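# Move wooden block from bench onto cart floor

## Task

Lift the wooden block from the bench and lay it flat on the floor of the cart, at the end with the handle, next to the profiles. The drop flap must stay open, and anything already in place must still be in place at the end. Finish with both grippers empty and away from the cart, having released the block and backed off. The robot must not fall or be left leaning, and at the end it must touch nothing.

## Robot and tools

ROBOT. A Rainbow Robotics RB-Y1. It has a two-wheel drive base with two rear casters and cannot move sideways. The base is 0.58 m wide and extends 0.10 m in front of the drive axle and 0.57 m behind it. Turning on the spot sweeps a 0.58 m radius. On top sit a folding leg and torso, a head, and left and right 7-joint arms with parallel grippers. Each wrist has a camera case that sticks out sideways and can strike objects. Cameras: head_camera (896x504), left_wrist_camera and right_wrist_camera (644x364).

FRAMES. All positions are in metres in the base frame. Its origin is on the floor halfway between the drive wheels, with x forward, y left and z up. left_hand and right_hand give the point between each gripper's pads. The fingers point along the hand's -z axis and close along its x axis. Reported hand positions can be off, more so at full reach or under load. base_odometry is measured from the base's pose at the start of the scene, with heading in rad and left positive. It only counts wheel turns, so slip and bumps distort it.

move. One action per call; all its motions start together.
- base: a single velocity command {x_m_s, turn_rad_s, for_s}. x_m_s is forward speed, 0.005 to 0.4 m/s in either sign, or 0. turn_rad_s is left turning speed, 0.02 to 1.509 rad/s in either sign, or 0. for_s runs 0.1 to 5 s. Any speed you omit is 0. Acceleration is limited (0.4 m/s², 0.5 rad/s²), so the robot coasts after for_s. Distance is roughly speed times for_s. If |x|+0.27|turn| exceeds 0.4, both are scaled down. The base does not stop for obstacles.
- joints: absolute targets keyed by joint name, in rad (grippers in m of pad opening, 0 to 0.1). Torso: torso_squat_rad 0..1.2 (lowers a level chest), torso_shift_rad -0.3..0.6 (hips forward), torso_pitch_rad -0.2..1.4 (bow forward), torso_yaw_rad -1.5..1.5 (left positive; raise both arms sideways by at least 0.2 rad first). Combined limits: squat+shift<=1.52; squat-shift+pitch<=1.57; shift+0.5pitch-0.4squat<=0.7; shift+0.3pitch-0.5squat<=0.39. Arm ranges: shoulder_pitch ±2.356 (negative swings forward and up); left_shoulder_roll 0..3.141 and right_shoulder_roll -3.141..0 (both move the arm outward); shoulder_yaw ±2.094; elbow -2.617..0.01 (negative bends); forearm_roll ±3.141; wrist_pitch -1.57..1.919; hand_roll ±2.705. Head: head_pan_rad ±0.523, head_tilt_rad -0.35..1.57 (down positive).
- target: an absolute pose for one hand: side "left" or "right", x, y, z in metres in the base frame (-3 to 3), and quat_wxyz in the same form the hand lines print. It is solved once into joint angles, so the hand follows an arc. Break long moves into short steps. It cannot be combined with base or joints.
- min_time_s (0.1 to 8): the shortest time any arm, head or torso motion may take.
- contact_limits: gripper current caps in mA (200 to 672.5, default 672.5). They persist until changed and lower grip force.
- cameras: a list of camera names, or all. [] returns no images.
- blocking: false returns after about 0.5 s while the motion continues. A target always blocks and is refused while another motion still runs.

wait(seconds 0..10) returns state and images without commanding anything. stop brakes every running motion. zoom_image(camera, region [x0,y0,x1,y1] pixels, at most 504x504) enlarges part of the latest image. finished_scene(scene) ends the current scene and is final. read_manual gives only licence texts.

RESULTS. The move line reads done or gives the worst status. Hand status is reached (within 10 mm and 2°), short (with the error) or refused (with a reason). Joint words: off_target (may still push), time_out, contact_stop (torso only), limit_stop_at_<name> (a built-in guard; limit_stop_at_own_body_* means it came close to itself), not_followed / "joint command not followed" (the arm collision check withheld it), torque_fault, limit_stop_at_motor_heat. A time_out or contact_stop halts that whole group (torso, left arm or right arm). Any refusal or uncommanded stop cancels the remaining move, wait and finished_scene calls in that reply. Other lines: lidar_m gives 12 distances in 30° sectors anticlockwise from straight ahead (the 4th is left, the 7th behind), seen at 0.23 m height. motor_effort gives wheel effort in %, with the peak in brackets; at rest a free wheel reads under about 30. wheel_motors_off=1 means the drive shut off for 2 s after pushing against a stall. Joint torques, external torques and wrist force/torque are all biased, noisy estimates. There are also motor temperatures.

GRASPING. Command an opening at least 0.005 m smaller than the object's width. off_target or done are both normal while holding. Each arm is rated for 3 kg. Heavy loads far in front of the wheels can tip the robot.

AVOID. Dropping the block or releasing it while it moves, slamming or pushing hard, and letting the arms hit or press on each other (about 0.5 rad of outward shoulder roll keeps the hands apart). Avoid driving into furniture, especially with the upper body under an edge, because this can tip the robot. Avoid hard braking after driving forward with a load, breaking the torso limits, and holding stretched poses long enough to overheat (65 °C warns, 80 °C brakes the arm). Contact torque at a joint's limit freezes the robot for 10 s. Brief tugs on held parts or pushes on loose objects may occur. Thinking time lets the simulation keep running.

Each tool is called after "Request:" as name(argument=value, ...) on one line, values as JSON.

## Session

Request:
move()

Scene clock: 0.00 s.
Joint torques (N m): no reading
External joint torques (N m): no reading
Motor temperatures (°C): left_arm=[30 28 32 36 34 33 38] | right_arm=[34 30 32 30 35 36 34]
Wrist force (N): no reading
Wrist torque (N m): no reading
Wrist force, peak (N): no reading
base_odometry: x=+0.000 y=+0.000 heading=+0.000
lidar_m: 0.74 1.02 1.56 4.59 1.55 1.11 1.01 1.04 1.41 3.61 1.08 0.77
base_status: not commanded
joint_positions: torso_squat_rad=+0.350 torso_shift_rad=+0.000 torso_pitch_rad=+0.000 torso_yaw_rad=+0.000 left_shoulder_pitch_rad=+0.037 left_shoulder_roll_rad=+0.004 left_shoulder_yaw_rad=-0.043 left_elbow_rad=-0.196 left_forearm_roll_rad=-0.014 left_wrist_pitch_rad=+0.002 left_hand_roll_rad=+0.027 left_gripper_m=+0.099 right_shoulder_pitch_rad=-0.040 right_shoulder_roll_rad=-0.021 right_shoulder_yaw_rad=-0.018 right_elbow_rad=-0.235 right_forearm_roll_rad=+0.049 right_wrist_pitch_rad=-0.014 right_hand_roll_rad=+0.035 right_gripper_m=+0.099 head_pan_rad=+0.000 head_tilt_rad=+0.400
joint_status: not commanded
wheel_motors_off: 0
motor_effort: left_wheel=+0 right_wheel=+0
chest: x=-0.2280 y=+0.0001 z=+1.2475 quat_wxyz=(+1.000, +0.000, +0.000, +0.000) (m; base frame)
left_hand: x=-0.1598 y=+0.2200 z=+0.5653 quat_wxyz=(+0.997, +0.000, -0.079, -0.009) (m; base frame)
right_hand: x=-0.0823 y=-0.2360 z=+0.5770 quat_wxyz=(+0.989, -0.016, -0.142, +0.041) (m; base frame)
pictures: head_camera, left_wrist_camera, right_wrist_camera
camera_calibration:
head_camera: T_world_to_cam=[[0.00808455, -0.999504, -0.0304244, 0.0448897], [-0.336308, 0.0259353, -0.941395, 1.34506], [0.941717, 0.0178427, -0.335932, 0.625404], [0, 0, 0, 1]] pos_world=[-0.136961, -0.00117604, 1.47769]
left_wrist_camera: T_world_to_cam=[[0.988729, 0.00951098, 0.149411, 0.0708521], [-0.0605827, -0.887204, 0.457383, -0.0439769], [0.136908, -0.46128, -0.876628, 0.691386], [0, 0, 0, 1]] pos_world=[-0.167374, 0.279232, 0.615617]
right_wrist_camera: T_world_to_cam=[[-0.945884, -0.114442, -0.303654, 0.0690945], [-0.245121, 0.865172, 0.437486, -0.0414027], [0.212646, 0.488243, -0.846404, 0.693308], [0, 0, 0, 1]] pos_world=[-0.0922229, -0.294775, 0.625913]

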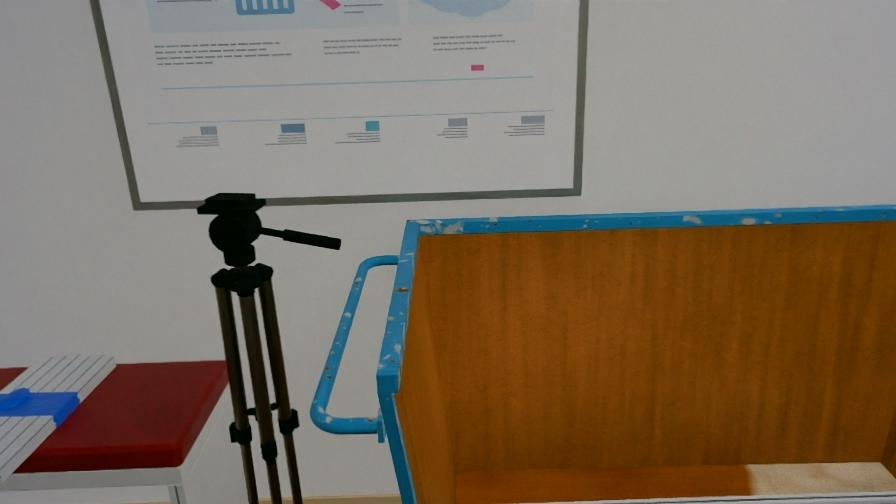

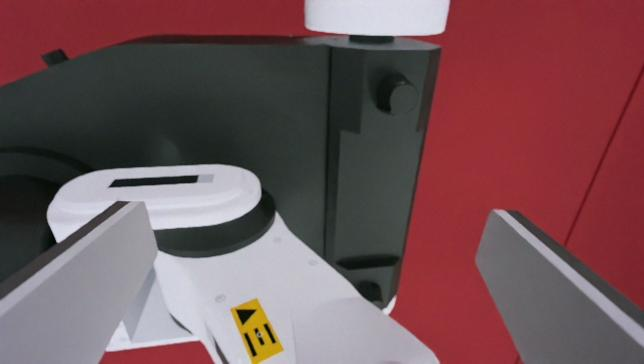

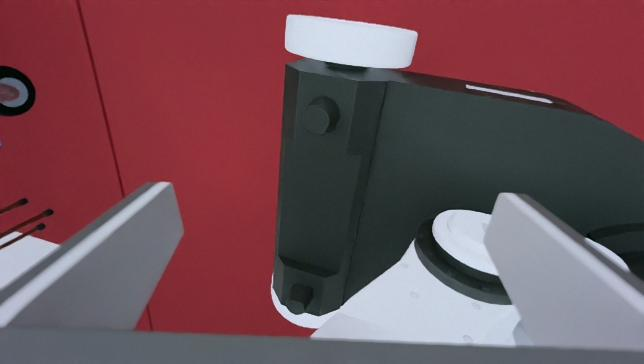

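Request:
move(joints={"head_pan_rad":0.5,"head_tilt_rad":0.75}, cameras=["head_camera"])

Request:
move(joints={"head_pan_rad":-0.35,"head_tilt_rad":0.8}, cameras=["head_camera"])

Scene clock: 1.63 s.
Joint torques (N m): left_arm=[-1.87 -0.59 0.79 -0.51 -0.13 -0.63 0.01] | right_arm=[-3.7 -0.58 -0.79 -1.51 -0.1 -0.55 0.06]
External joint torques (N m): left_arm=[-0.49 -0.73 0.78 0.05 -0.13 -0.21 0.02] | right_arm=[-0.1 0.54 -0.75 0.12 -0.17 0.05 0.04]
Motor temperatures (°C): left_arm=[30 28 32 36 34 33 38] | right_arm=[34 30 32 30 35 36 34]
Wrist force (N): left_arm=[-0.3 1.7 -7.7] | right_arm=[-3.0 1.0 -5.0]
Wrist torque (N m): left_arm=[-0.36 0.13 0.03] | right_arm=[-0.09 -0.15 -0.09]
Wrist force, peak (N): left_arm=[-0.7 1.3 -8.3] | right_arm=[-2.9 0.8 -5.4]
move: done
base_odometry: x=+0.000 y=+0.000 heading=+0.000
lidar_m: 0.73 1.03 1.56 4.58 1.53 1.11 1.01 1.04 1.42 3.62 1.09 0.77
base_status: not commanded
joint_positions: torso_squat_rad=+0.350 torso_shift_rad=+0.000 torso_pitch_rad=+0.000 torso_yaw_rad=+0.000 left_shoulder_pitch_rad=+0.037 left_shoulder_roll_rad=+0.004 left_shoulder_yaw_rad=-0.043 left_elbow_rad=-0.196 left_forearm_roll_rad=-0.014 left_wrist_pitch_rad=+0.002 left_hand_roll_rad=+0.027 left_gripper_m=+0.099 right_shoulder_pitch_rad=-0.040 right_shoulder_roll_rad=-0.021 right_shoulder_yaw_rad=-0.018 right_elbow_rad=-0.235 right_forearm_roll_rad=+0.049 right_wrist_pitch_rad=-0.014 right_hand_roll_rad=+0.035 right_gripper_m=+0.099 head_pan_rad=+0.500 head_tilt_rad=+0.750
joint_status: all done
wheel_motors_off: 0
motor_effort: left_wheel=+1(1) right_wheel=-2(2)
chest: x=-0.2280 y=+0.0001 z=+1.2475 quat_wxyz=(+1.000, +0.000, +0.000, +0.000) (m; base frame)
left_hand: x=-0.1598 y=+0.2200 z=+0.5653 quat_wxyz=(+0.997, +0.000, -0.079, -0.009) (m; base frame)
right_hand: x=-0.0823 y=-0.2360 z=+0.5770 quat_wxyz=(+0.989, -0.016, -0.142, +0.041) (m; base frame)
pictures: head_camera
camera_calibration:
head_camera: T_world_to_cam=[[0.476637, -0.878541, -0.0313593, 0.142746], [-0.57303, -0.28344, -0.768959, 1.04673], [0.666674, 0.384484, -0.638528, 1.00672], [0, 0, 0, 1]] pos_world=[-0.139383, 0.0350254, 1.45219]

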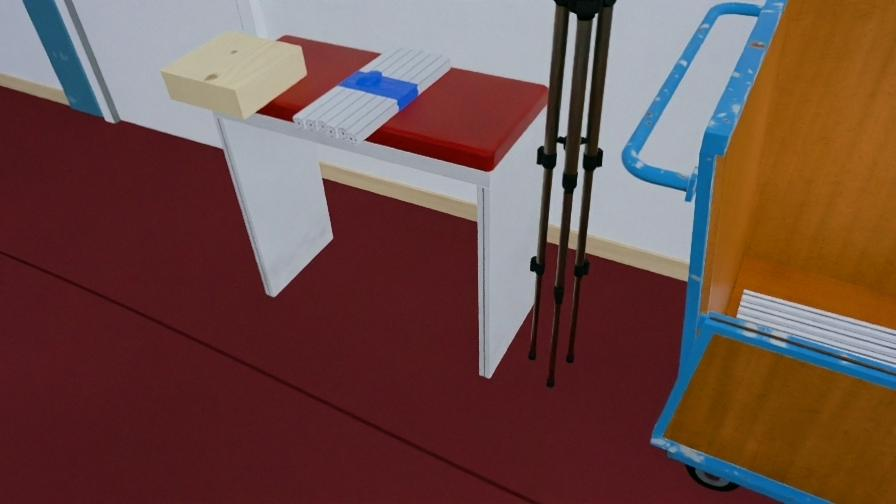

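Scene clock: 2.87 s.
Joint torques (N m): left_arm=[-1.42 -0.44 0.69 -0.43 -0.12 -0.6 0.04] | right_arm=[-3.32 -0.56 -0.19 -1.35 -0.11 -0.46 0.03]
External joint torques (N m): left_arm=[-0.04 -0.59 0.68 0.13 -0.13 -0.18 0.05] | right_arm=[0.28 0.56 -0.15 0.28 -0.17 0.13 0.02]
Motor temperatures (°C): left_arm=[30 28 32 36 34 33 38] | right_arm=[34 30 32 30 35 36 34]
Wrist force (N): left_arm=[-0.4 1.3 -7.1] | right_arm=[-3.2 0.7 -4.9]
Wrist torque (N m): left_arm=[-0.32 0.14 0.10] | right_arm=[-0.04 -0.19 -0.08]
Wrist force, peak (N): left_arm=[0.3 1.8 -8.1] | right_arm=[-2.9 1.1 -5.5]
move: done
base_odometry: x=+0.000 y=+0.000 heading=+0.000
lidar_m: 0.73 1.02 1.56 4.57 1.54 1.11 1.01 1.04 1.41 3.61 1.07 0.77
base_status: not commanded
joint_positions: torso_squat_rad=+0.350 torso_shift_rad=+0.000 torso_pitch_rad=+0.000 torso_yaw_rad=+0.000 left_shoulder_pitch_rad=+0.037 left_shoulder_roll_rad=+0.004 left_shoulder_yaw_rad=-0.043 left_elbow_rad=-0.196 left_forearm_roll_rad=-0.014 left_wrist_pitch_rad=+0.002 left_hand_roll_rad=+0.027 left_gripper_m=+0.099 right_shoulder_pitch_rad=-0.040 right_shoulder_roll_rad=-0.021 right_shoulder_yaw_rad=-0.018 right_elbow_rad=-0.235 right_forearm_roll_rad=+0.049 right_wrist_pitch_rad=-0.014 right_hand_roll_rad=+0.035 right_gripper_m=+0.099 head_pan_rad=-0.350 head_tilt_rad=+0.800
joint_status: all done
wheel_motors_off: 0
motor_effort: left_wheel=+0(1) right_wheel=-1(1)
chest: x=-0.2280 y=+0.0001 z=+1.2475 quat_wxyz=(+1.000, +0.000, +0.000, +0.000) (m; base frame)
left_hand: x=-0.1598 y=+0.2200 z=+0.5653 quat_wxyz=(+0.997, +0.000, -0.079, -0.009) (m; base frame)
right_hand: x=-0.0823 y=-0.2360 z=+0.5770 quat_wxyz=(+0.989, -0.016, -0.142, +0.041) (m; base frame)
pictures: head_camera
camera_calibration:
head_camera: T_world_to_cam=[[-0.346882, -0.937391, -0.0311691, -0.0271633], [-0.62643, 0.256288, -0.73614, 0.988147], [0.698039, -0.235829, -0.676111, 1.06767], [0, 0, 0, 1]] pos_world=[-0.135696, -0.0269249, 1.44843]

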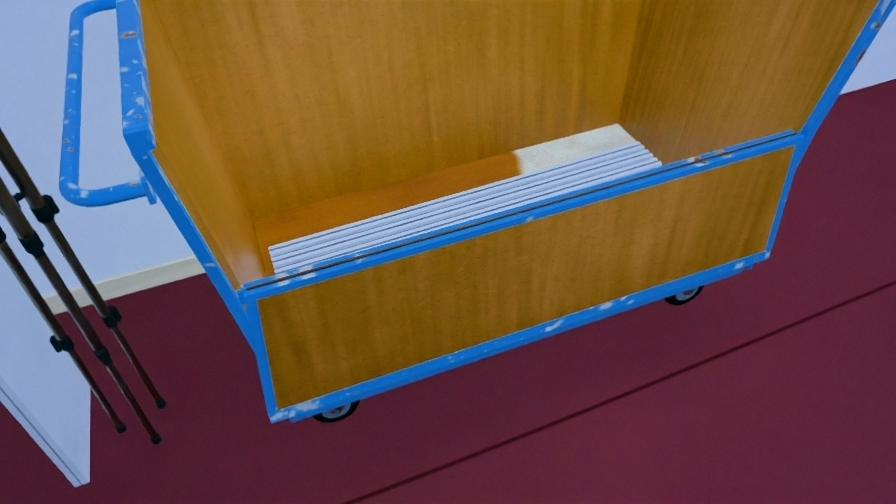

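Request:
move(joints={"torso_squat_rad":0.0,"torso_pitch_rad":0.55,"head_pan_rad":-0.2,"head_tilt_rad":0.5}, cameras=["head_camera"])

Request:
move(joints={"head_pan_rad":0.523,"head_tilt_rad":0.2}, cameras=["head_camera"])

Scene clock: 15.23 s.
Joint torques (N m): left_arm=[11.97 -0.64 0.76 5.36 -0.08 0.56 0.09] | right_arm=[11.43 -0.48 -1.05 4.47 -0.14 0.5 -0.12]
External joint torques (N m): left_arm=[-1.17 -0.96 0.72 0.18 -0.07 -0.1 0.07] | right_arm=[0.39 0.3 -0.78 0.56 -0.07 0.05 -0.11]
Motor temperatures (°C): left_arm=[30 28 32 36 34 33 38] | right_arm=[34 30 32 30 35 36 34]
Wrist force (N): left_arm=[2.5 0.6 -7.2] | right_arm=[0.8 0.7 -5.1]
Wrist torque (N m): left_arm=[-0.22 0.21 0.05] | right_arm=[-0.04 0.07 -0.07]
Wrist force, peak (N): left_arm=[0.2 1.5 -8.5] | right_arm=[-2.7 1.4 -5.3]
move: done
base_odometry: x=+0.000 y=+0.000 heading=+0.000
lidar_m: 0.73 1.02 1.55 4.57 1.53 1.10 1.01 1.05 1.43 3.63 1.09 0.77
base_status: not commanded
joint_positions: torso_squat_rad=+0.000 torso_shift_rad=+0.000 torso_pitch_rad=+0.550 torso_yaw_rad=+0.000 left_shoulder_pitch_rad=+0.037 left_shoulder_roll_rad=+0.004 left_shoulder_yaw_rad=-0.043 left_elbow_rad=-0.196 left_forearm_roll_rad=-0.014 left_wrist_pitch_rad=+0.002 left_hand_roll_rad=+0.027 left_gripper_m=+0.099 right_shoulder_pitch_rad=-0.040 right_shoulder_roll_rad=-0.021 right_shoulder_yaw_rad=-0.018 right_elbow_rad=-0.235 right_forearm_roll_rad=+0.049 right_wrist_pitch_rad=-0.014 right_hand_roll_rad=+0.035 right_gripper_m=+0.099 head_pan_rad=-0.200 head_tilt_rad=+0.500
joint_status: all done
wheel_motors_off: 0
motor_effort: left_wheel=+0(1) right_wheel=+1(2)
chest: x=-0.0662 y=+0.0001 z=+1.2443 quat_wxyz=(+0.962, +0.000, +0.272, +0.000) (m; base frame)
left_hand: x=-0.3647 y=+0.2200 z=+0.6270 quat_wxyz=(+0.981, -0.003, +0.194, -0.008) (m; base frame)
right_hand: x=-0.2925 y=-0.2360 z=+0.5966 quat_wxyz=(+0.990, -0.005, +0.132, +0.044) (m; base frame)
pictures: head_camera
camera_calibration:
head_camera: T_world_to_cam=[[-0.181442, -0.980555, 0.0747656, -0.0953859], [-0.825779, 0.110634, -0.553036, 0.874872], [0.534011, -0.162084, -0.829796, 1.07916], [0, 0, 0, 1]] pos_world=[0.12886, -0.0154074, 1.38645]

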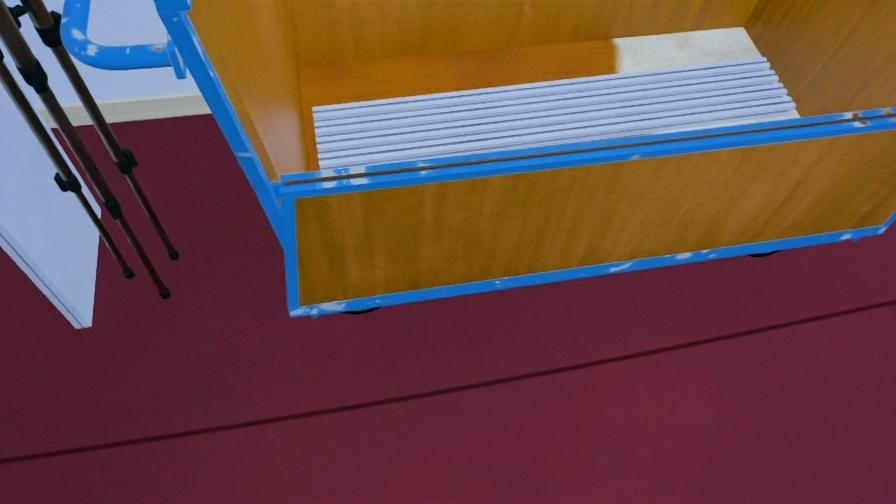

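Scene clock: 16.37 s.
Joint torques (N m): left_arm=[11.98 -0.63 0.79 5.28 -0.06 0.47 -0.02] | right_arm=[11.38 0.05 -0.98 4.46 -0.33 0.41 -0.02]
External joint torques (N m): left_arm=[-1.16 -0.95 0.76 0.11 -0.05 -0.19 -0.04] | right_arm=[0.34 0.82 -0.71 0.55 -0.26 -0.03 0]
Motor temperatures (°C): left_arm=[30 28 32 36 34 33 38] | right_arm=[34 30 32 30 35 36 34]
Wrist force (N): left_arm=[2.8 1.3 -7.5] | right_arm=[0.5 1.0 -5.2]
Wrist torque (N m): left_arm=[-0.24 0.25 0.05] | right_arm=[-0.06 0.07 -0.09]
Wrist force, peak (N): left_arm=[3.6 1.2 -8.2] | right_arm=[0.9 1.2 -5.5]
move: done
base_odometry: x=+0.000 y=+0.000 heading=+0.000
lidar_m: 0.73 1.03 1.56 4.59 1.54 1.11 1.02 1.05 1.41 3.62 1.09 0.78
base_status: not commanded
joint_positions: torso_squat_rad=+0.000 torso_shift_rad=+0.000 torso_pitch_rad=+0.550 torso_yaw_rad=+0.000 left_shoulder_pitch_rad=+0.037 left_shoulder_roll_rad=+0.004 left_shoulder_yaw_rad=-0.043 left_elbow_rad=-0.196 left_forearm_roll_rad=-0.014 left_wrist_pitch_rad=+0.002 left_hand_roll_rad=+0.027 left_gripper_m=+0.099 right_shoulder_pitch_rad=-0.040 right_shoulder_roll_rad=-0.021 right_shoulder_yaw_rad=-0.018 right_elbow_rad=-0.235 right_forearm_roll_rad=+0.049 right_wrist_pitch_rad=-0.014 right_hand_roll_rad=+0.035 right_gripper_m=+0.099 head_pan_rad=+0.523 head_tilt_rad=+0.200
joint_status: all done
wheel_motors_off: 0
motor_effort: left_wheel=+0(1) right_wheel=+1(2)
chest: x=-0.0662 y=+0.0001 z=+1.2443 quat_wxyz=(+0.962, +0.000, +0.272, +0.000) (m; base frame)
left_hand: x=-0.3647 y=+0.2200 z=+0.6270 quat_wxyz=(+0.981, -0.003, +0.194, -0.008) (m; base frame)
right_hand: x=-0.2925 y=-0.2360 z=+0.5966 quat_wxyz=(+0.990, -0.005, +0.132, +0.044) (m; base frame)
pictures: head_camera
camera_calibration:
head_camera: T_world_to_cam=[[0.420978, -0.859045, -0.291236, 0.383827], [-0.633611, -0.0487375, -0.772116, 1.17137], [0.649088, 0.509574, -0.564818, 0.700639], [0, 0, 0, 1]] pos_world=[0.12583, 0.0297868, 1.41195]

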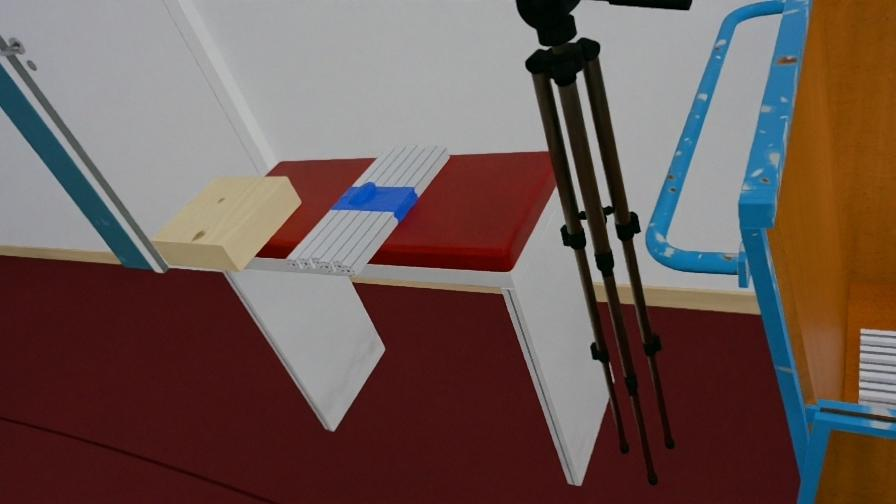

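Request:
zoom_image(camera="head_camera", region=[130, 130, 430, 300])

Request:
move(joints={"torso_pitch_rad":0.9,"head_pan_rad":-0.1,"head_tilt_rad":-0.1}, cameras=["head_camera"])

Scaled by 1.680 from the camera's 896x504 image, which has a finer 1280x720 frame.

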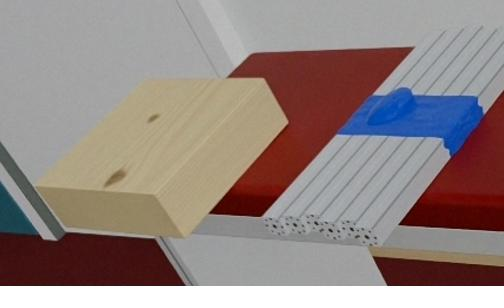

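Scene clock: 21.90 s.
Joint torques (N m): left_arm=[19.02 -0.61 0.71 8.22 -0.13 1.19 0.03] | right_arm=[18.95 0.18 -1.19 7.84 -0.31 1.22 -0.07]
External joint torques (N m): left_arm=[-1.58 -0.99 0.67 0.1 -0.11 -0.08 -0.01] | right_arm=[0.04 0.6 -0.81 0.91 -0.17 0.17 -0.04]
Motor temperatures (°C): left_arm=[31 28 32 36 34 33 38] | right_arm=[34 30 32 30 35 36 34]
Wrist force (N): left_arm=[4.8 1.4 -6.2] | right_arm=[2.5 0.3 -4.3]
Wrist torque (N m): left_arm=[-0.26 0.36 0.09] | right_arm=[-0.01 0.19 -0.08]
Wrist force, peak (N): left_arm=[5.4 1.4 -6.9] | right_arm=[0.6 0.6 -5.6]
move: done
base_odometry: x=+0.000 y=+0.000 heading=+0.000
lidar_m: 0.73 1.03 1.56 4.57 1.54 1.11 1.01 1.04 1.42 3.62 1.09 0.76
base_status: not commanded
joint_positions: torso_squat_rad=+0.000 torso_shift_rad=+0.000 torso_pitch_rad=+0.900 torso_yaw_rad=+0.000 left_shoulder_pitch_rad=+0.037 left_shoulder_roll_rad=+0.004 left_shoulder_yaw_rad=-0.043 left_elbow_rad=-0.196 left_forearm_roll_rad=-0.014 left_wrist_pitch_rad=+0.002 left_hand_roll_rad=+0.027 left_gripper_m=+0.099 right_shoulder_pitch_rad=-0.040 right_shoulder_roll_rad=-0.021 right_shoulder_yaw_rad=-0.018 right_elbow_rad=-0.235 right_forearm_roll_rad=+0.049 right_wrist_pitch_rad=-0.014 right_hand_roll_rad=+0.035 right_gripper_m=+0.099 head_pan_rad=-0.100 head_tilt_rad=-0.100
joint_status: all done
wheel_motors_off: 0
motor_effort: left_wheel=+0(1) right_wheel=-2(2)
chest: x=+0.0144 y=+0.0001 z=+1.1729 quat_wxyz=(+0.900, +0.000, +0.435, +0.000) (m; base frame)
left_hand: x=-0.4777 y=+0.2200 z=+0.6954 quat_wxyz=(+0.932, -0.004, +0.362, -0.008) (m; base frame)
right_hand: x=-0.4203 y=-0.2360 z=+0.6420 quat_wxyz=(+0.952, +0.003, +0.302, +0.044) (m; base frame)
pictures: head_camera
camera_calibration:
head_camera: T_world_to_cam=[[-0.0665386, -0.996673, 0.0470723, -0.0487956], [-0.675231, 0.0102455, -0.737535, 1.12042], [0.734599, -0.0808593, -0.673666, 0.671693], [0, 0, 0, 1]] pos_world=[0.259872, -0.00579987, 1.28115]

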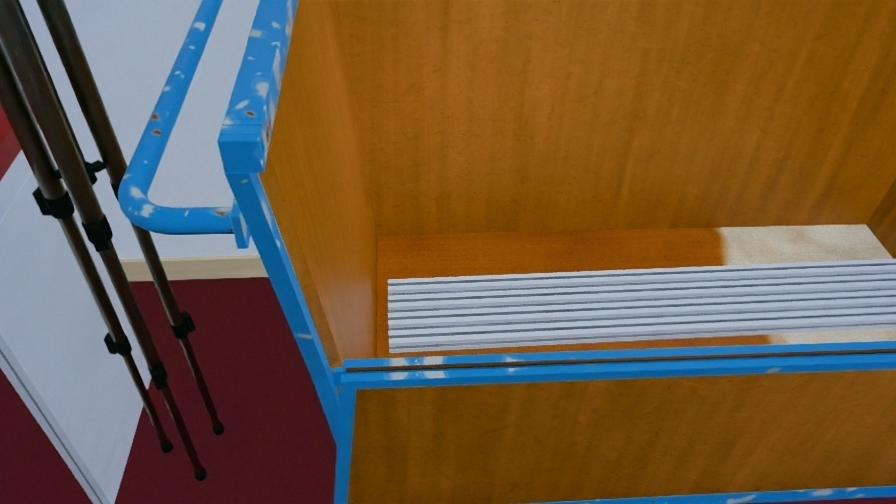

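Request:
move(joints={"torso_pitch_rad":0.3,"torso_squat_rad":0.2,"head_pan_rad":0.0,"head_tilt_rad":0.5}, base={"turn_rad_s":0.5,"for_s":2.672}, cameras=[])

Request:
move(base={"x_m_s":0.3,"for_s":4.2}, cameras=["head_camera"])

Request:
move(base={"turn_rad_s":-0.5,"for_s":2.672}, cameras=["head_camera"])

Scene clock: 35.70 s.
Joint torques (N m): left_arm=[5.64 -0.52 0.67 2.76 -0.01 0.14 0.01] | right_arm=[4.66 -0.3 -1.02 2.02 -0.14 0.17 0.01]
External joint torques (N m): left_arm=[-1.13 -0.78 0.65 0.1 0 -0.03 0] | right_arm=[0.12 0.66 -0.85 0.58 -0.13 0.2 0.01]
Motor temperatures (°C): left_arm=[31 28 32 36 34 33 37] | right_arm=[34 30 32 30 35 36 34]
Wrist force (N): left_arm=[2.2 1.8 -7.8] | right_arm=[-0.3 1.1 -5.3]
Wrist torque (N m): left_arm=[-0.32 0.27 0.04] | right_arm=[-0.09 0.05 -0.09]
Wrist force, peak (N): left_arm=[5.9 0.9 -6.5] | right_arm=[-1.1 0.8 -5.7]
move: done
base_odometry: x=+0.000 y=+0.000 heading=+1.333
lidar_m: 3.02 2.07 1.19 1.05 1.05 1.22 2.10 3.15 0.85 0.74 0.74 1.05
base_status: done (sent for 2.67 of 2.67 s)
joint_positions: torso_squat_rad=+0.200 torso_shift_rad=+0.000 torso_pitch_rad=+0.300 torso_yaw_rad=+0.000 left_shoulder_pitch_rad=+0.037 left_shoulder_roll_rad=+0.004 left_shoulder_yaw_rad=-0.043 left_elbow_rad=-0.196 left_forearm_roll_rad=-0.014 left_wrist_pitch_rad=+0.002 left_hand_roll_rad=+0.027 left_gripper_m=+0.099 right_shoulder_pitch_rad=-0.040 right_shoulder_roll_rad=-0.021 right_shoulder_yaw_rad=-0.018 right_elbow_rad=-0.235 right_forearm_roll_rad=+0.049 right_wrist_pitch_rad=-0.014 right_hand_roll_rad=+0.035 right_gripper_m=+0.099 head_pan_rad=+0.000 head_tilt_rad=+0.500
joint_status: all done
wheel_motors_off: 0
motor_effort: left_wheel=+4(32) right_wheel=+19(45)
chest: x=-0.1366 y=+0.0001 z=+1.2622 quat_wxyz=(+0.989, +0.000, +0.149, +0.000) (m; base frame)
left_hand: x=-0.2731 y=+0.2200 z=+0.5903 quat_wxyz=(+0.997, -0.002, +0.071, -0.009) (m; base frame)
right_hand: x=-0.1956 y=-0.2360 z=+0.5786 quat_wxyz=(+0.999, -0.010, +0.007, +0.043) (m; base frame)
pictures: none
No camera images: "cameras" was empty.

Scene clock: 41.10 s.
Joint torques (N m): left_arm=[6.19 -0.39 0.98 2.57 -0.03 -0.18 0] | right_arm=[5.31 -0.64 -0.79 2.13 -0.13 0.12 0.05]
External joint torques (N m): left_arm=[-0.59 -0.64 0.95 -0.09 -0.02 -0.35 -0.01] | right_arm=[0.77 0.32 -0.62 0.68 -0.12 0.15 0.05]
Motor temperatures (°C): left_arm=[31 28 32 36 34 33 37] | right_arm=[34 30 32 30 35 36 34]
Wrist force (N): left_arm=[1.3 2.1 -7.6] | right_arm=[-1.1 0.9 -5.1]
Wrist torque (N m): left_arm=[-0.36 0.19 0.05] | right_arm=[-0.05 -0.04 -0.09]
Wrist force, peak (N): left_arm=[1.5 1.4 -8.5] | right_arm=[-1.4 0.8 -5.8]
move: done
base_odometry: x=+0.296 y=+1.225 heading=+1.335
lidar_m: 2.46 2.73 1.54 1.37 1.37 1.59 2.76 1.20 0.88 1.19 0.59 1.39
base_status: done (sent for 4.2 of 4.2 s)
joint_positions: torso_squat_rad=+0.200 torso_shift_rad=+0.000 torso_pitch_rad=+0.300 torso_yaw_rad=+0.000 left_shoulder_pitch_rad=+0.037 left_shoulder_roll_rad=+0.004 left_shoulder_yaw_rad=-0.043 left_elbow_rad=-0.196 left_forearm_roll_rad=-0.014 left_wrist_pitch_rad=+0.002 left_hand_roll_rad=+0.027 left_gripper_m=+0.099 right_shoulder_pitch_rad=-0.040 right_shoulder_roll_rad=-0.021 right_shoulder_yaw_rad=-0.018 right_elbow_rad=-0.235 right_forearm_roll_rad=+0.049 right_wrist_pitch_rad=-0.014 right_hand_roll_rad=+0.035 right_gripper_m=+0.099 head_pan_rad=+0.000 head_tilt_rad=+0.500
joint_status: not commanded
wheel_motors_off: 0
motor_effort: left_wheel=+22(46) right_wheel=-23(47)
chest: x=-0.1365 y=+0.0001 z=+1.2621 quat_wxyz=(+0.989, +0.000, +0.149, +0.000) (m; base frame)
left_hand: x=-0.2730 y=+0.2200 z=+0.5902 quat_wxyz=(+0.997, -0.002, +0.071, -0.009) (m; base frame)
right_hand: x=-0.1954 y=-0.2360 z=+0.5786 quat_wxyz=(+0.999, -0.010, +0.007, +0.043) (m; base frame)
pictures: head_camera
camera_calibration:
head_camera: T_world_to_cam=[[-0.00448753, -0.999503, -0.0311934, 0.0440262], [-0.676424, 0.0260084, -0.736053, 1.0784], [0.736499, 0.0177969, -0.676205, 0.964954], [0, 0, 0, 1]] pos_world=[0.0189674, -0.00121636, 1.44764]

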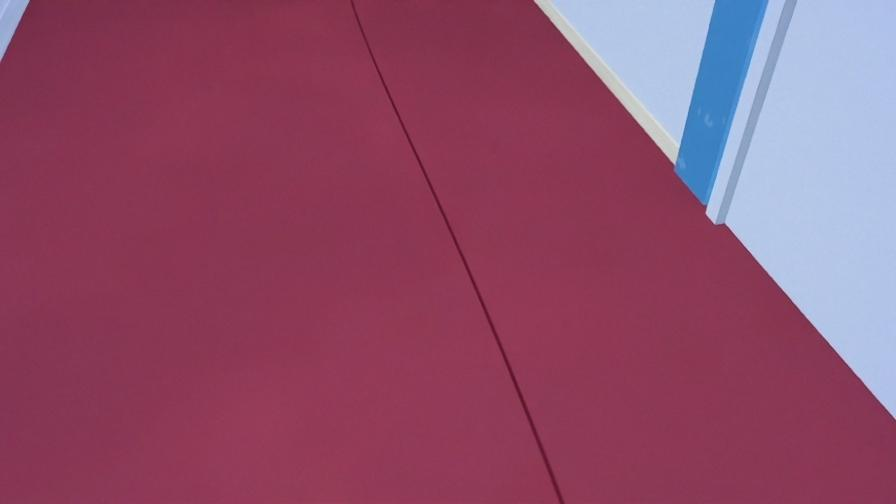

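Scene clock: 45.10 s.
Joint torques (N m): left_arm=[6.01 -0.81 0.44 2.48 0.02 -0.05 0.1] | right_arm=[5.24 -0.13 -0.18 2.24 -0.15 0.01 -0.04]
External joint torques (N m): left_arm=[-0.77 -1.06 0.41 -0.19 0.02 -0.23 0.09] | right_arm=[0.7 0.84 -0.01 0.8 -0.14 0.04 -0.04]
Motor temperatures (°C): left_arm=[31 28 32 36 34 33 37] | right_arm=[34 30 32 30 35 36 34]
Wrist force (N): left_arm=[1.7 1.8 -7.7] | right_arm=[-0.8 1.0 -5.6]
Wrist torque (N m): left_arm=[-0.36 0.25 0.03] | right_arm=[-0.08 0.00 -0.05]
Wrist force, peak (N): left_arm=[1.8 1.4 -8.6] | right_arm=[-0.5 0.8 -5.8]
move: done
base_odometry: x=+0.296 y=+1.224 heading=+0.002
lidar_m: 0.57 1.24 1.65 4.27 2.01 1.42 1.33 1.38 1.86 1.86 0.87 0.91
base_status: done (sent for 2.67 of 2.67 s)
joint_positions: torso_squat_rad=+0.200 torso_shift_rad=+0.000 torso_pitch_rad=+0.300 torso_yaw_rad=+0.000 left_shoulder_pitch_rad=+0.037 left_shoulder_roll_rad=+0.004 left_shoulder_yaw_rad=-0.043 left_elbow_rad=-0.196 left_forearm_roll_rad=-0.014 left_wrist_pitch_rad=+0.002 left_hand_roll_rad=+0.027 left_gripper_m=+0.099 right_shoulder_pitch_rad=-0.040 right_shoulder_roll_rad=-0.021 right_shoulder_yaw_rad=-0.018 right_elbow_rad=-0.235 right_forearm_roll_rad=+0.049 right_wrist_pitch_rad=-0.014 right_hand_roll_rad=+0.035 right_gripper_m=+0.099 head_pan_rad=+0.000 head_tilt_rad=+0.500
joint_status: not commanded
wheel_motors_off: 0
motor_effort: left_wheel=+21(44) right_wheel=+1(48)
chest: x=-0.1365 y=+0.0001 z=+1.2621 quat_wxyz=(+0.989, +0.000, +0.149, +0.000) (m; base frame)
left_hand: x=-0.2730 y=+0.2200 z=+0.5903 quat_wxyz=(+0.997, -0.002, +0.071, -0.009) (m; base frame)
right_hand: x=-0.1954 y=-0.2360 z=+0.5786 quat_wxyz=(+0.999, -0.010, +0.007, +0.043) (m; base frame)
pictures: head_camera
camera_calibration:
head_camera: T_world_to_cam=[[-0.00448696, -0.999504, -0.0311835, 0.0440231], [-0.676412, 0.026001, -0.736064, 1.07841], [0.736509, 0.0177902, -0.676193, 0.964952], [0, 0, 0, 1]] pos_world=[0.0189503, -0.00120514, 1.44764]

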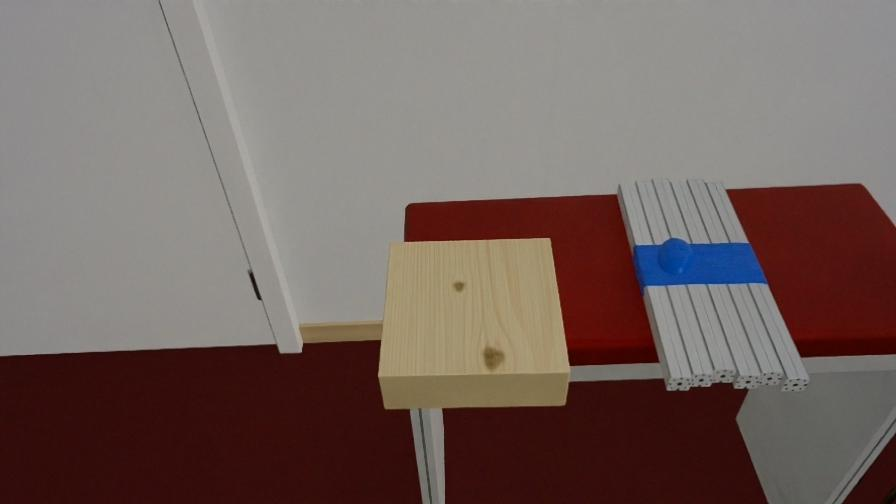

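Request:
move(joints={"right_shoulder_pitch_rad":0.5,"right_elbow_rad":-2.0,"right_shoulder_roll_rad":-0.25,"left_shoulder_pitch_rad":0.5,"left_elbow_rad":-2.0,"left_shoulder_roll_rad":0.25}, cameras=[])

Request:
move(joints={"torso_squat_rad":0.8,"torso_pitch_rad":0.5,"head_tilt_rad":0.3}, base={"x_m_s":0.1,"for_s":1.0})

Scene clock: 80.40 s.
Joint torques (N m): left_arm=[2.38 2.67 3.58 -8.94 0.08 -2.11 -0.02] | right_arm=[3.66 -5.07 -3.46 -9.21 0.13 -1.76 0.01]
External joint torques (N m): left_arm=[-0.13 -0.95 0.74 0.39 0.03 -0.27 0.03] | right_arm=[0.55 -0.67 -0.04 -0.43 -0.06 -0.03 -0.03]
Motor temperatures (°C): left_arm=[31 28 32 36 34 32 37] | right_arm=[34 30 32 30 35 36 34]
Wrist force (N): left_arm=[-4.7 -0.4 -4.1] | right_arm=[-6.7 2.7 -1.3]
Wrist torque (N m): left_arm=[-0.15 -0.11 0.14] | right_arm=[-0.20 -0.37 -0.13]
Wrist force, peak (N): left_arm=[2.1 1.8 -8.5] | right_arm=[-6.7 2.7 -1.3]
move: done
base_odometry: x=+0.296 y=+1.224 heading=+0.002
lidar_m: 0.57 1.24 1.64 4.28 2.00 1.44 1.33 1.38 1.84 1.87 0.88 0.90
base_status: not commanded
joint_positions: torso_squat_rad=+0.200 torso_shift_rad=+0.000 torso_pitch_rad=+0.300 torso_yaw_rad=+0.000 left_shoulder_pitch_rad=+0.500 left_shoulder_roll_rad=+0.250 left_shoulder_yaw_rad=-0.043 left_elbow_rad=-2.000 left_forearm_roll_rad=-0.014 left_wrist_pitch_rad=+0.002 left_hand_roll_rad=+0.027 left_gripper_m=+0.099 right_shoulder_pitch_rad=+0.500 right_shoulder_roll_rad=-0.250 right_shoulder_yaw_rad=-0.018 right_elbow_rad=-2.000 right_forearm_roll_rad=+0.049 right_wrist_pitch_rad=-0.014 right_hand_roll_rad=+0.035 right_gripper_m=+0.099 head_pan_rad=+0.000 head_tilt_rad=+0.500
joint_status: all done
wheel_motors_off: 0
motor_effort: left_wheel=+22(24) right_wheel=+3(6)
chest: x=-0.1366 y=+0.0001 z=+1.2622 quat_wxyz=(+0.989, +0.000, +0.149, +0.000) (m; base frame)
left_hand: x=+0.1570 y=+0.3004 z=+0.9289 quat_wxyz=(+0.819, +0.075, -0.562, -0.086) (m; base frame)
right_hand: x=+0.1594 y=-0.3281 z=+0.9397 quat_wxyz=(+0.806, -0.132, -0.564, +0.121) (m; base frame)
pictures: none
No camera images: "cameras" was empty.

Scene clock: 83.20 s.
Joint torques (N m): left_arm=[5.36 2.85 3.29 -7.75 0 -1.85 -0.17] | right_arm=[7.05 -4.68 -3.78 -8.05 -0.02 -1.68 0.06]
External joint torques (N m): left_arm=[-0.81 -0.66 0.63 0.42 -0.03 -0.17 -0.13] | right_arm=[0.31 -0.57 -0.42 -0.37 -0.19 -0.1 0.03]
Motor temperatures (°C): left_arm=[31 28 32 36 34 33 37] | right_arm=[34 30 32 30 35 36 34]
Wrist force (N): left_arm=[-3.8 0.5 -5.1] | right_arm=[-5.2 3.0 -2.2]
Wrist torque (N m): left_arm=[-0.27 -0.05 0.16] | right_arm=[-0.24 -0.23 -0.14]
Wrist force, peak (N): left_arm=[-5.2 -0.3 -5.5] | right_arm=[-6.4 2.9 -2.3]
move: done
base_odometry: x=+0.396 y=+1.225 heading=+0.001
lidar_m: 0.48 1.13 1.51 3.92 2.17 1.54 1.44 1.50 2.00 1.45 0.80 0.89
base_status: done (sent for 1 of 1 s)
joint_positions: torso_squat_rad=+0.800 torso_shift_rad=+0.000 torso_pitch_rad=+0.500 torso_yaw_rad=+0.000 left_shoulder_pitch_rad=+0.500 left_shoulder_roll_rad=+0.250 left_shoulder_yaw_rad=-0.043 left_elbow_rad=-2.000 left_forearm_roll_rad=-0.014 left_wrist_pitch_rad=+0.002 left_hand_roll_rad=+0.027 left_gripper_m=+0.099 right_shoulder_pitch_rad=+0.500 right_shoulder_roll_rad=-0.250 right_shoulder_yaw_rad=-0.018 right_elbow_rad=-2.000 right_forearm_roll_rad=+0.049 right_wrist_pitch_rad=-0.014 right_hand_roll_rad=+0.035 right_gripper_m=+0.099 head_pan_rad=+0.000 head_tilt_rad=+0.300
joint_status: all done
wheel_motors_off: 0
motor_effort: left_wheel=-8(50) right_wheel=+9(38)
chest: x=-0.0797 y=+0.0001 z=+1.0398 quat_wxyz=(+0.969, +0.000, +0.247, +0.000) (m; base frame)
left_hand: x=+0.1418 y=+0.3004 z=+0.6548 quat_wxyz=(+0.871, +0.066, -0.477, -0.093) (m; base frame)
right_hand: x=+0.1464 y=-0.3282 z=+0.6649 quat_wxyz=(+0.859, -0.119, -0.481, +0.134) (m; base frame)
pictures: head_camera, left_wrist_camera, right_wrist_camera
camera_calibration:
head_camera: T_world_to_cam=[[-0.00448588, -0.999503, -0.0311959, 0.036868], [-0.676366, 0.0260105, -0.736106, 0.962524], [0.736552, 0.0177978, -0.676147, 0.733552], [0, 0, 0, 1]] pos_world=[0.110884, -0.00124161, 1.20566]
left_wrist_camera: T_world_to_cam=[[0.537212, -0.198139, 0.819844, -0.554096], [-0.460906, -0.883014, 0.0886079, 0.301654], [0.706377, -0.425472, -0.565689, 0.470582], [0, 0, 0, 1]] pos_world=[0.104293, 0.356797, 0.693746]
right_wrist_camera: T_world_to_cam=[[-0.476074, -0.372705, -0.79652, 0.47576], [-0.5529, 0.831194, -0.0584657, 0.41966], [0.683853, 0.412562, -0.601779, 0.507651], [0, 0, 0, 1]] pos_world=[0.111368, -0.380938, 0.708981]

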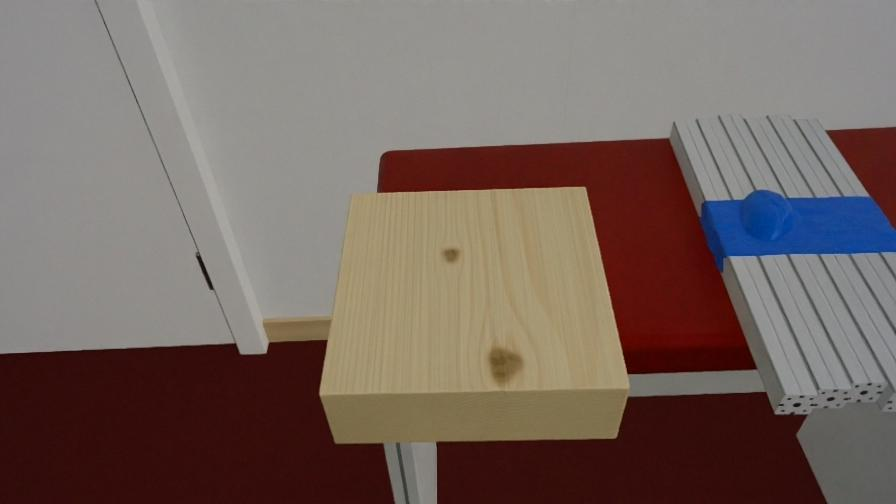

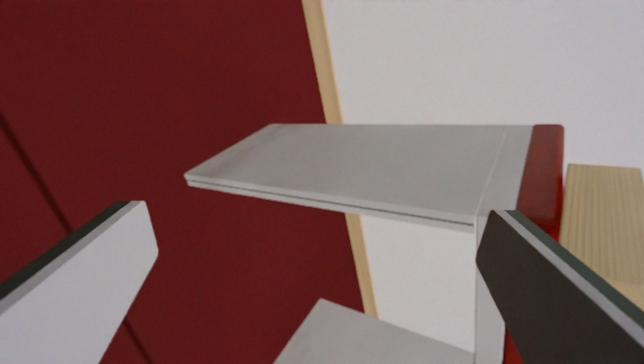

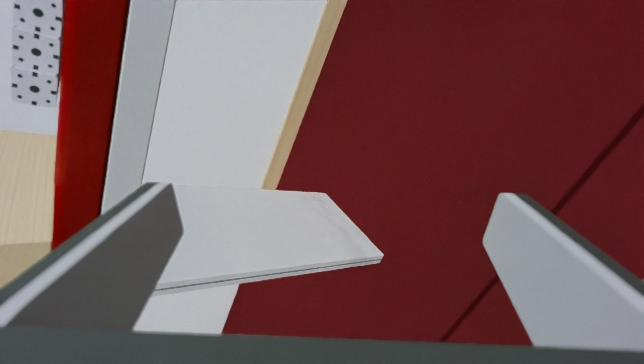

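Request:
move(target={"side":"right","x":0.30,"y":-0.06,"z":0.757,"quat_wxyz":[0.7071,0,-0.7071,0]})

Scene clock: 88.87 s.
Joint torques (N m): left_arm=[5.67 2.73 3.66 -7.87 -0.06 -1.92 -0.05] | right_arm=[-2.46 5.03 1.08 -9.18 1.45 -0.77 -0.25]
External joint torques (N m): left_arm=[-0.51 -0.77 1 0.29 -0.1 -0.24 0] | right_arm=[0.47 0.35 -0.98 -0.11 0.26 -0.02 -0.3]
Motor temperatures (°C): left_arm=[31 28 32 36 34 33 37] | right_arm=[34 30 32 30 35 36 34]
Wrist force (N): left_arm=[-4.5 -0.3 -5.0] | right_arm=[-7.4 1.1 1.3]
Wrist torque (N m): left_arm=[-0.16 -0.07 0.13] | right_arm=[-0.19 -0.42 -0.12]
Wrist force, peak (N): left_arm=[-4.9 -0.3 -5.6] | right_arm=[-8.0 1.4 0.6]
move: done
base_odometry: x=+0.396 y=+1.225 heading=+0.001
lidar_m: 0.49 1.14 1.51 3.91 2.16 1.56 1.44 1.48 2.00 1.44 0.81 0.89
base_status: not commanded
joint_positions: torso_squat_rad=+0.800 torso_shift_rad=+0.000 torso_pitch_rad=+0.500 torso_yaw_rad=+0.000 left_shoulder_pitch_rad=+0.500 left_shoulder_roll_rad=+0.250 left_shoulder_yaw_rad=-0.043 left_elbow_rad=-2.000 left_forearm_roll_rad=-0.014 left_wrist_pitch_rad=+0.002 left_hand_roll_rad=+0.027 left_gripper_m=+0.099 right_shoulder_pitch_rad=-0.101 right_shoulder_roll_rad=+0.000 right_shoulder_yaw_rad=+0.550 right_elbow_rad=-1.671 right_forearm_roll_rad=-1.012 right_wrist_pitch_rad=-0.639 right_hand_roll_rad=+1.165 right_gripper_m=+0.099 head_pan_rad=+0.000 head_tilt_rad=+0.300
joint_status: all done
wheel_motors_off: 0
motor_effort: left_wheel=-10(10) right_wheel=+10(13)
chest: x=-0.0797 y=+0.0001 z=+1.0398 quat_wxyz=(+0.969, +0.000, +0.247, +0.000) (m; base frame)
left_hand: x=+0.1418 y=+0.3004 z=+0.6549 quat_wxyz=(+0.871, +0.066, -0.477, -0.093) (m; base frame)
right_hand: x=+0.3000 y=-0.0599 z=+0.7570 quat_wxyz=(+0.707, +0.000, -0.707, +0.000) (m; base frame)
right_hand_status: reached (checked arc, planned for 1.1 s): 0 mm and 0.1 deg off.
pictures: head_camera, left_wrist_camera, right_wrist_camera
camera_calibration:
head_camera: T_world_to_cam=[[-0.00445294, -0.999503, -0.0312059, 0.0368797], [-0.676365, 0.0259956, -0.736108, 0.962524], [0.736553, 0.0178287, -0.676144, 0.733551], [0, 0, 0, 1]] pos_world=[0.110882, -0.00123838, 1.20566]
left_wrist_camera: T_world_to_cam=[[0.537213, -0.19813, 0.819845, -0.554097], [-0.460879, -0.88303, 0.0885972, 0.301666], [0.706394, -0.425445, -0.565689, 0.470585], [0, 0, 0, 1]] pos_world=[0.104281, 0.356804, 0.693751]
right_wrist_camera: T_world_to_cam=[[0.0269611, -0.0286243, -0.999227, 0.745365], [-0.507462, 0.86082, -0.0383518, 0.25991], [0.861252, 0.508104, 0.00868295, -0.162327], [0, 0, 0, 1]] pos_world=[0.251603, -0.119921, 0.756166]

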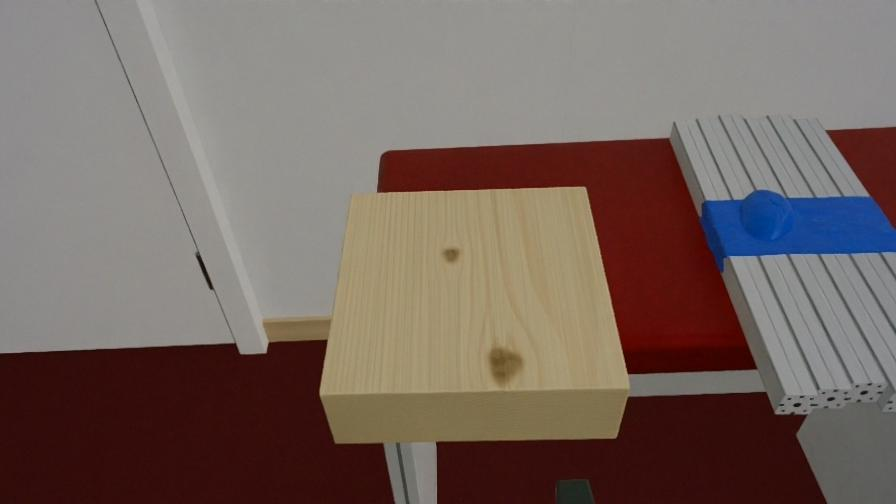

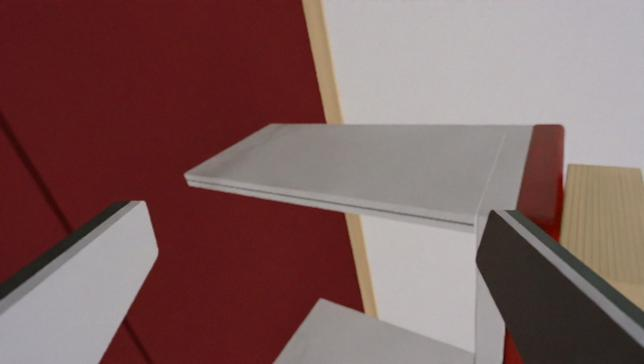

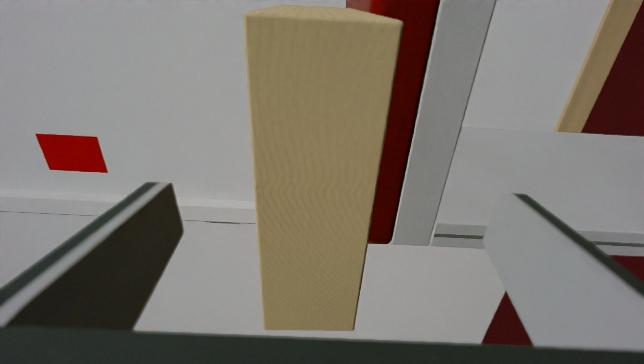

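Request:
move(target={"side":"right","x":0.35,"y":-0.006,"z":0.757,"quat_wxyz":[0.7071,0,-0.7071,0]}, cameras=["right_wrist_camera"])

Request:
move(target={"side":"right","x":0.422,"y":-0.006,"z":0.757,"quat_wxyz":[0.7071,0,-0.7071,0]}, min_time_s=1.5, cameras=["right_wrist_camera","head_camera"])

Scene clock: 93.20 s.
Joint torques (N m): left_arm=[5.76 2.42 3.63 -7.67 0.08 -1.81 0.02] | right_arm=[-7.37 6.99 1.02 -9.5 1.71 -0.34 -0.01]
External joint torques (N m): left_arm=[-0.42 -1.08 0.97 0.5 0.04 -0.13 0.06] | right_arm=[0.08 0.76 0.14 -0.39 0.23 0.13 -0.06]
Motor temperatures (°C): left_arm=[31 28 32 36 34 33 37] | right_arm=[34 30 32 30 35 36 34]
Wrist force (N): left_arm=[-4.1 0.1 -5.2] | right_arm=[-7.4 1.1 1.0]
Wrist torque (N m): left_arm=[-0.22 -0.07 0.18] | right_arm=[-0.18 -0.47 -0.11]
Wrist force, peak (N): left_arm=[-5.1 -0.4 -5.5] | right_arm=[-8.4 0.3 2.0]
move: done
base_odometry: x=+0.396 y=+1.225 heading=+0.001
lidar_m: 0.48 1.15 1.53 3.90 2.15 1.56 1.44 1.50 1.98 1.45 0.80 0.88
base_status: not commanded
joint_positions: torso_squat_rad=+0.800 torso_shift_rad=+0.000 torso_pitch_rad=+0.500 torso_yaw_rad=+0.000 left_shoulder_pitch_rad=+0.500 left_shoulder_roll_rad=+0.250 left_shoulder_yaw_rad=-0.043 left_elbow_rad=-2.000 left_forearm_roll_rad=-0.014 left_wrist_pitch_rad=+0.002 left_hand_roll_rad=+0.027 left_gripper_m=+0.099 right_shoulder_pitch_rad=-0.434 right_shoulder_roll_rad=+0.000 right_shoulder_yaw_rad=+0.667 right_elbow_rad=-1.430 right_forearm_roll_rad=-1.313 right_wrist_pitch_rad=-0.837 right_hand_roll_rad=+1.324 right_gripper_m=+0.099 head_pan_rad=+0.000 head_tilt_rad=+0.300
joint_status: all done
wheel_motors_off: 0
motor_effort: left_wheel=-9(10) right_wheel=+7(12)
chest: x=-0.0796 y=+0.0001 z=+1.0397 quat_wxyz=(+0.969, +0.000, +0.247, +0.000) (m; base frame)
left_hand: x=+0.1418 y=+0.3004 z=+0.6548 quat_wxyz=(+0.871, +0.066, -0.477, -0.093) (m; base frame)
right_hand: x=+0.3500 y=-0.0063 z=+0.7569 quat_wxyz=(+0.707, +0.000, -0.707, +0.001) (m; base frame)
right_hand_status: reached (checked arc, planned for 0.7 s): 0 mm and 0.1 deg off.
pictures: right_wrist_camera
camera_calibration:
right_wrist_camera: T_world_to_cam=[[0.0260212, -0.0297467, -0.999219, 0.745801], [-0.508453, 0.860213, -0.0388494, 0.239825], [0.860697, 0.509066, 0.00725894, -0.231314], [0, 0, 0, 1]] pos_world=[0.301624, -0.066361, 0.756214]

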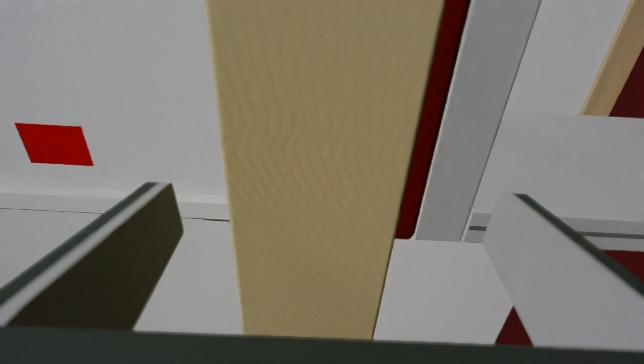

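Scene clock: 95.03 s.
Joint torques (N m): left_arm=[5.17 2.55 3.49 -7.67 -0.08 -1.89 -0.1] | right_arm=[-13.56 5.54 -2.26 -9.07 1.14 -0.44 -0.13]
External joint torques (N m): left_arm=[-1.01 -0.96 0.84 0.49 -0.12 -0.21 -0.05] | right_arm=[-1.8 0.58 -2.01 -0.02 -0.29 0.12 -0.18]
Motor temperatures (°C): left_arm=[31 28 32 36 34 33 37] | right_arm=[34 30 32 30 35 36 34]
Wrist force (N): left_arm=[-4.1 -0.2 -4.8] | right_arm=[-7.1 0.8 1.3]
Wrist torque (N m): left_arm=[-0.13 -0.05 0.17] | right_arm=[-0.16 -0.40 -0.13]
Wrist force, peak (N): left_arm=[-4.8 -0.3 -5.8] | right_arm=[-7.9 0.4 3.2]
move: done
base_odometry: x=+0.396 y=+1.225 heading=+0.001
lidar_m: 0.48 1.14 1.51 3.90 2.16 1.54 1.44 1.49 1.99 1.46 0.80 0.88
base_status: not commanded
joint_positions: torso_squat_rad=+0.800 torso_shift_rad=+0.000 torso_pitch_rad=+0.500 torso_yaw_rad=+0.000 left_shoulder_pitch_rad=+0.500 left_shoulder_roll_rad=+0.250 left_shoulder_yaw_rad=-0.043 left_elbow_rad=-2.000 left_forearm_roll_rad=-0.014 left_wrist_pitch_rad=+0.002 left_hand_roll_rad=+0.027 left_gripper_m=+0.099 right_shoulder_pitch_rad=-0.686 right_shoulder_roll_rad=+0.000 right_shoulder_yaw_rad=+0.578 right_elbow_rad=-1.206 right_forearm_roll_rad=-1.413 right_wrist_pitch_rad=-0.810 right_hand_roll_rad=+1.273 right_gripper_m=+0.099 head_pan_rad=+0.000 head_tilt_rad=+0.300
joint_status: all done
wheel_motors_off: 0
motor_effort: left_wheel=-9(10) right_wheel=+9(11)
chest: x=-0.0796 y=+0.0001 z=+1.0397 quat_wxyz=(+0.969, +0.000, +0.247, +0.000) (m; base frame)
left_hand: x=+0.1418 y=+0.3004 z=+0.6548 quat_wxyz=(+0.871, +0.066, -0.477, -0.093) (m; base frame)
right_hand: x=+0.4218 y=-0.0060 z=+0.7570 quat_wxyz=(+0.707, +0.000, -0.707, +0.000) (m; base frame)
right_hand_status: reached (checked arc, planned for 1.5 s): 0 mm and 0.1 deg off.
pictures: head_camera, right_wrist_camera
camera_calibration:
head_camera: T_world_to_cam=[[-0.00445819, -0.999503, -0.0312032, 0.0368764], [-0.676385, 0.0259967, -0.736089, 0.962513], [0.736535, 0.0178237, -0.676165, 0.733554], [0, 0, 0, 1]] pos_world=[0.110906, -0.00123877, 1.20565]
right_wrist_camera: T_world_to_cam=[[0.0254896, -0.0293452, -0.999244, 0.744273], [-0.507271, 0.860938, -0.0382235, 0.275162], [0.861409, 0.507862, 0.00705895, -0.293439], [0, 0, 0, 1]] pos_world=[0.373382, -0.06603, 0.7563]

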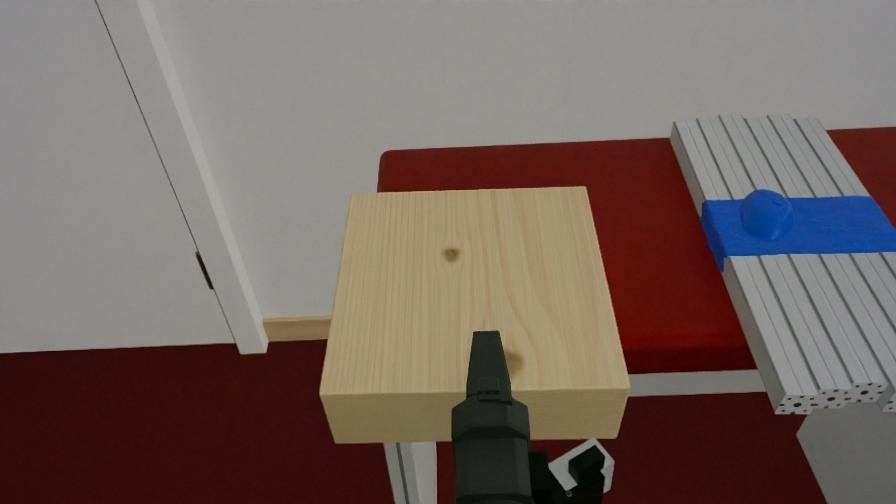

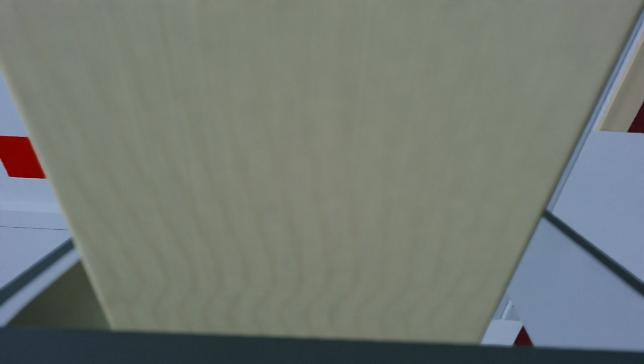

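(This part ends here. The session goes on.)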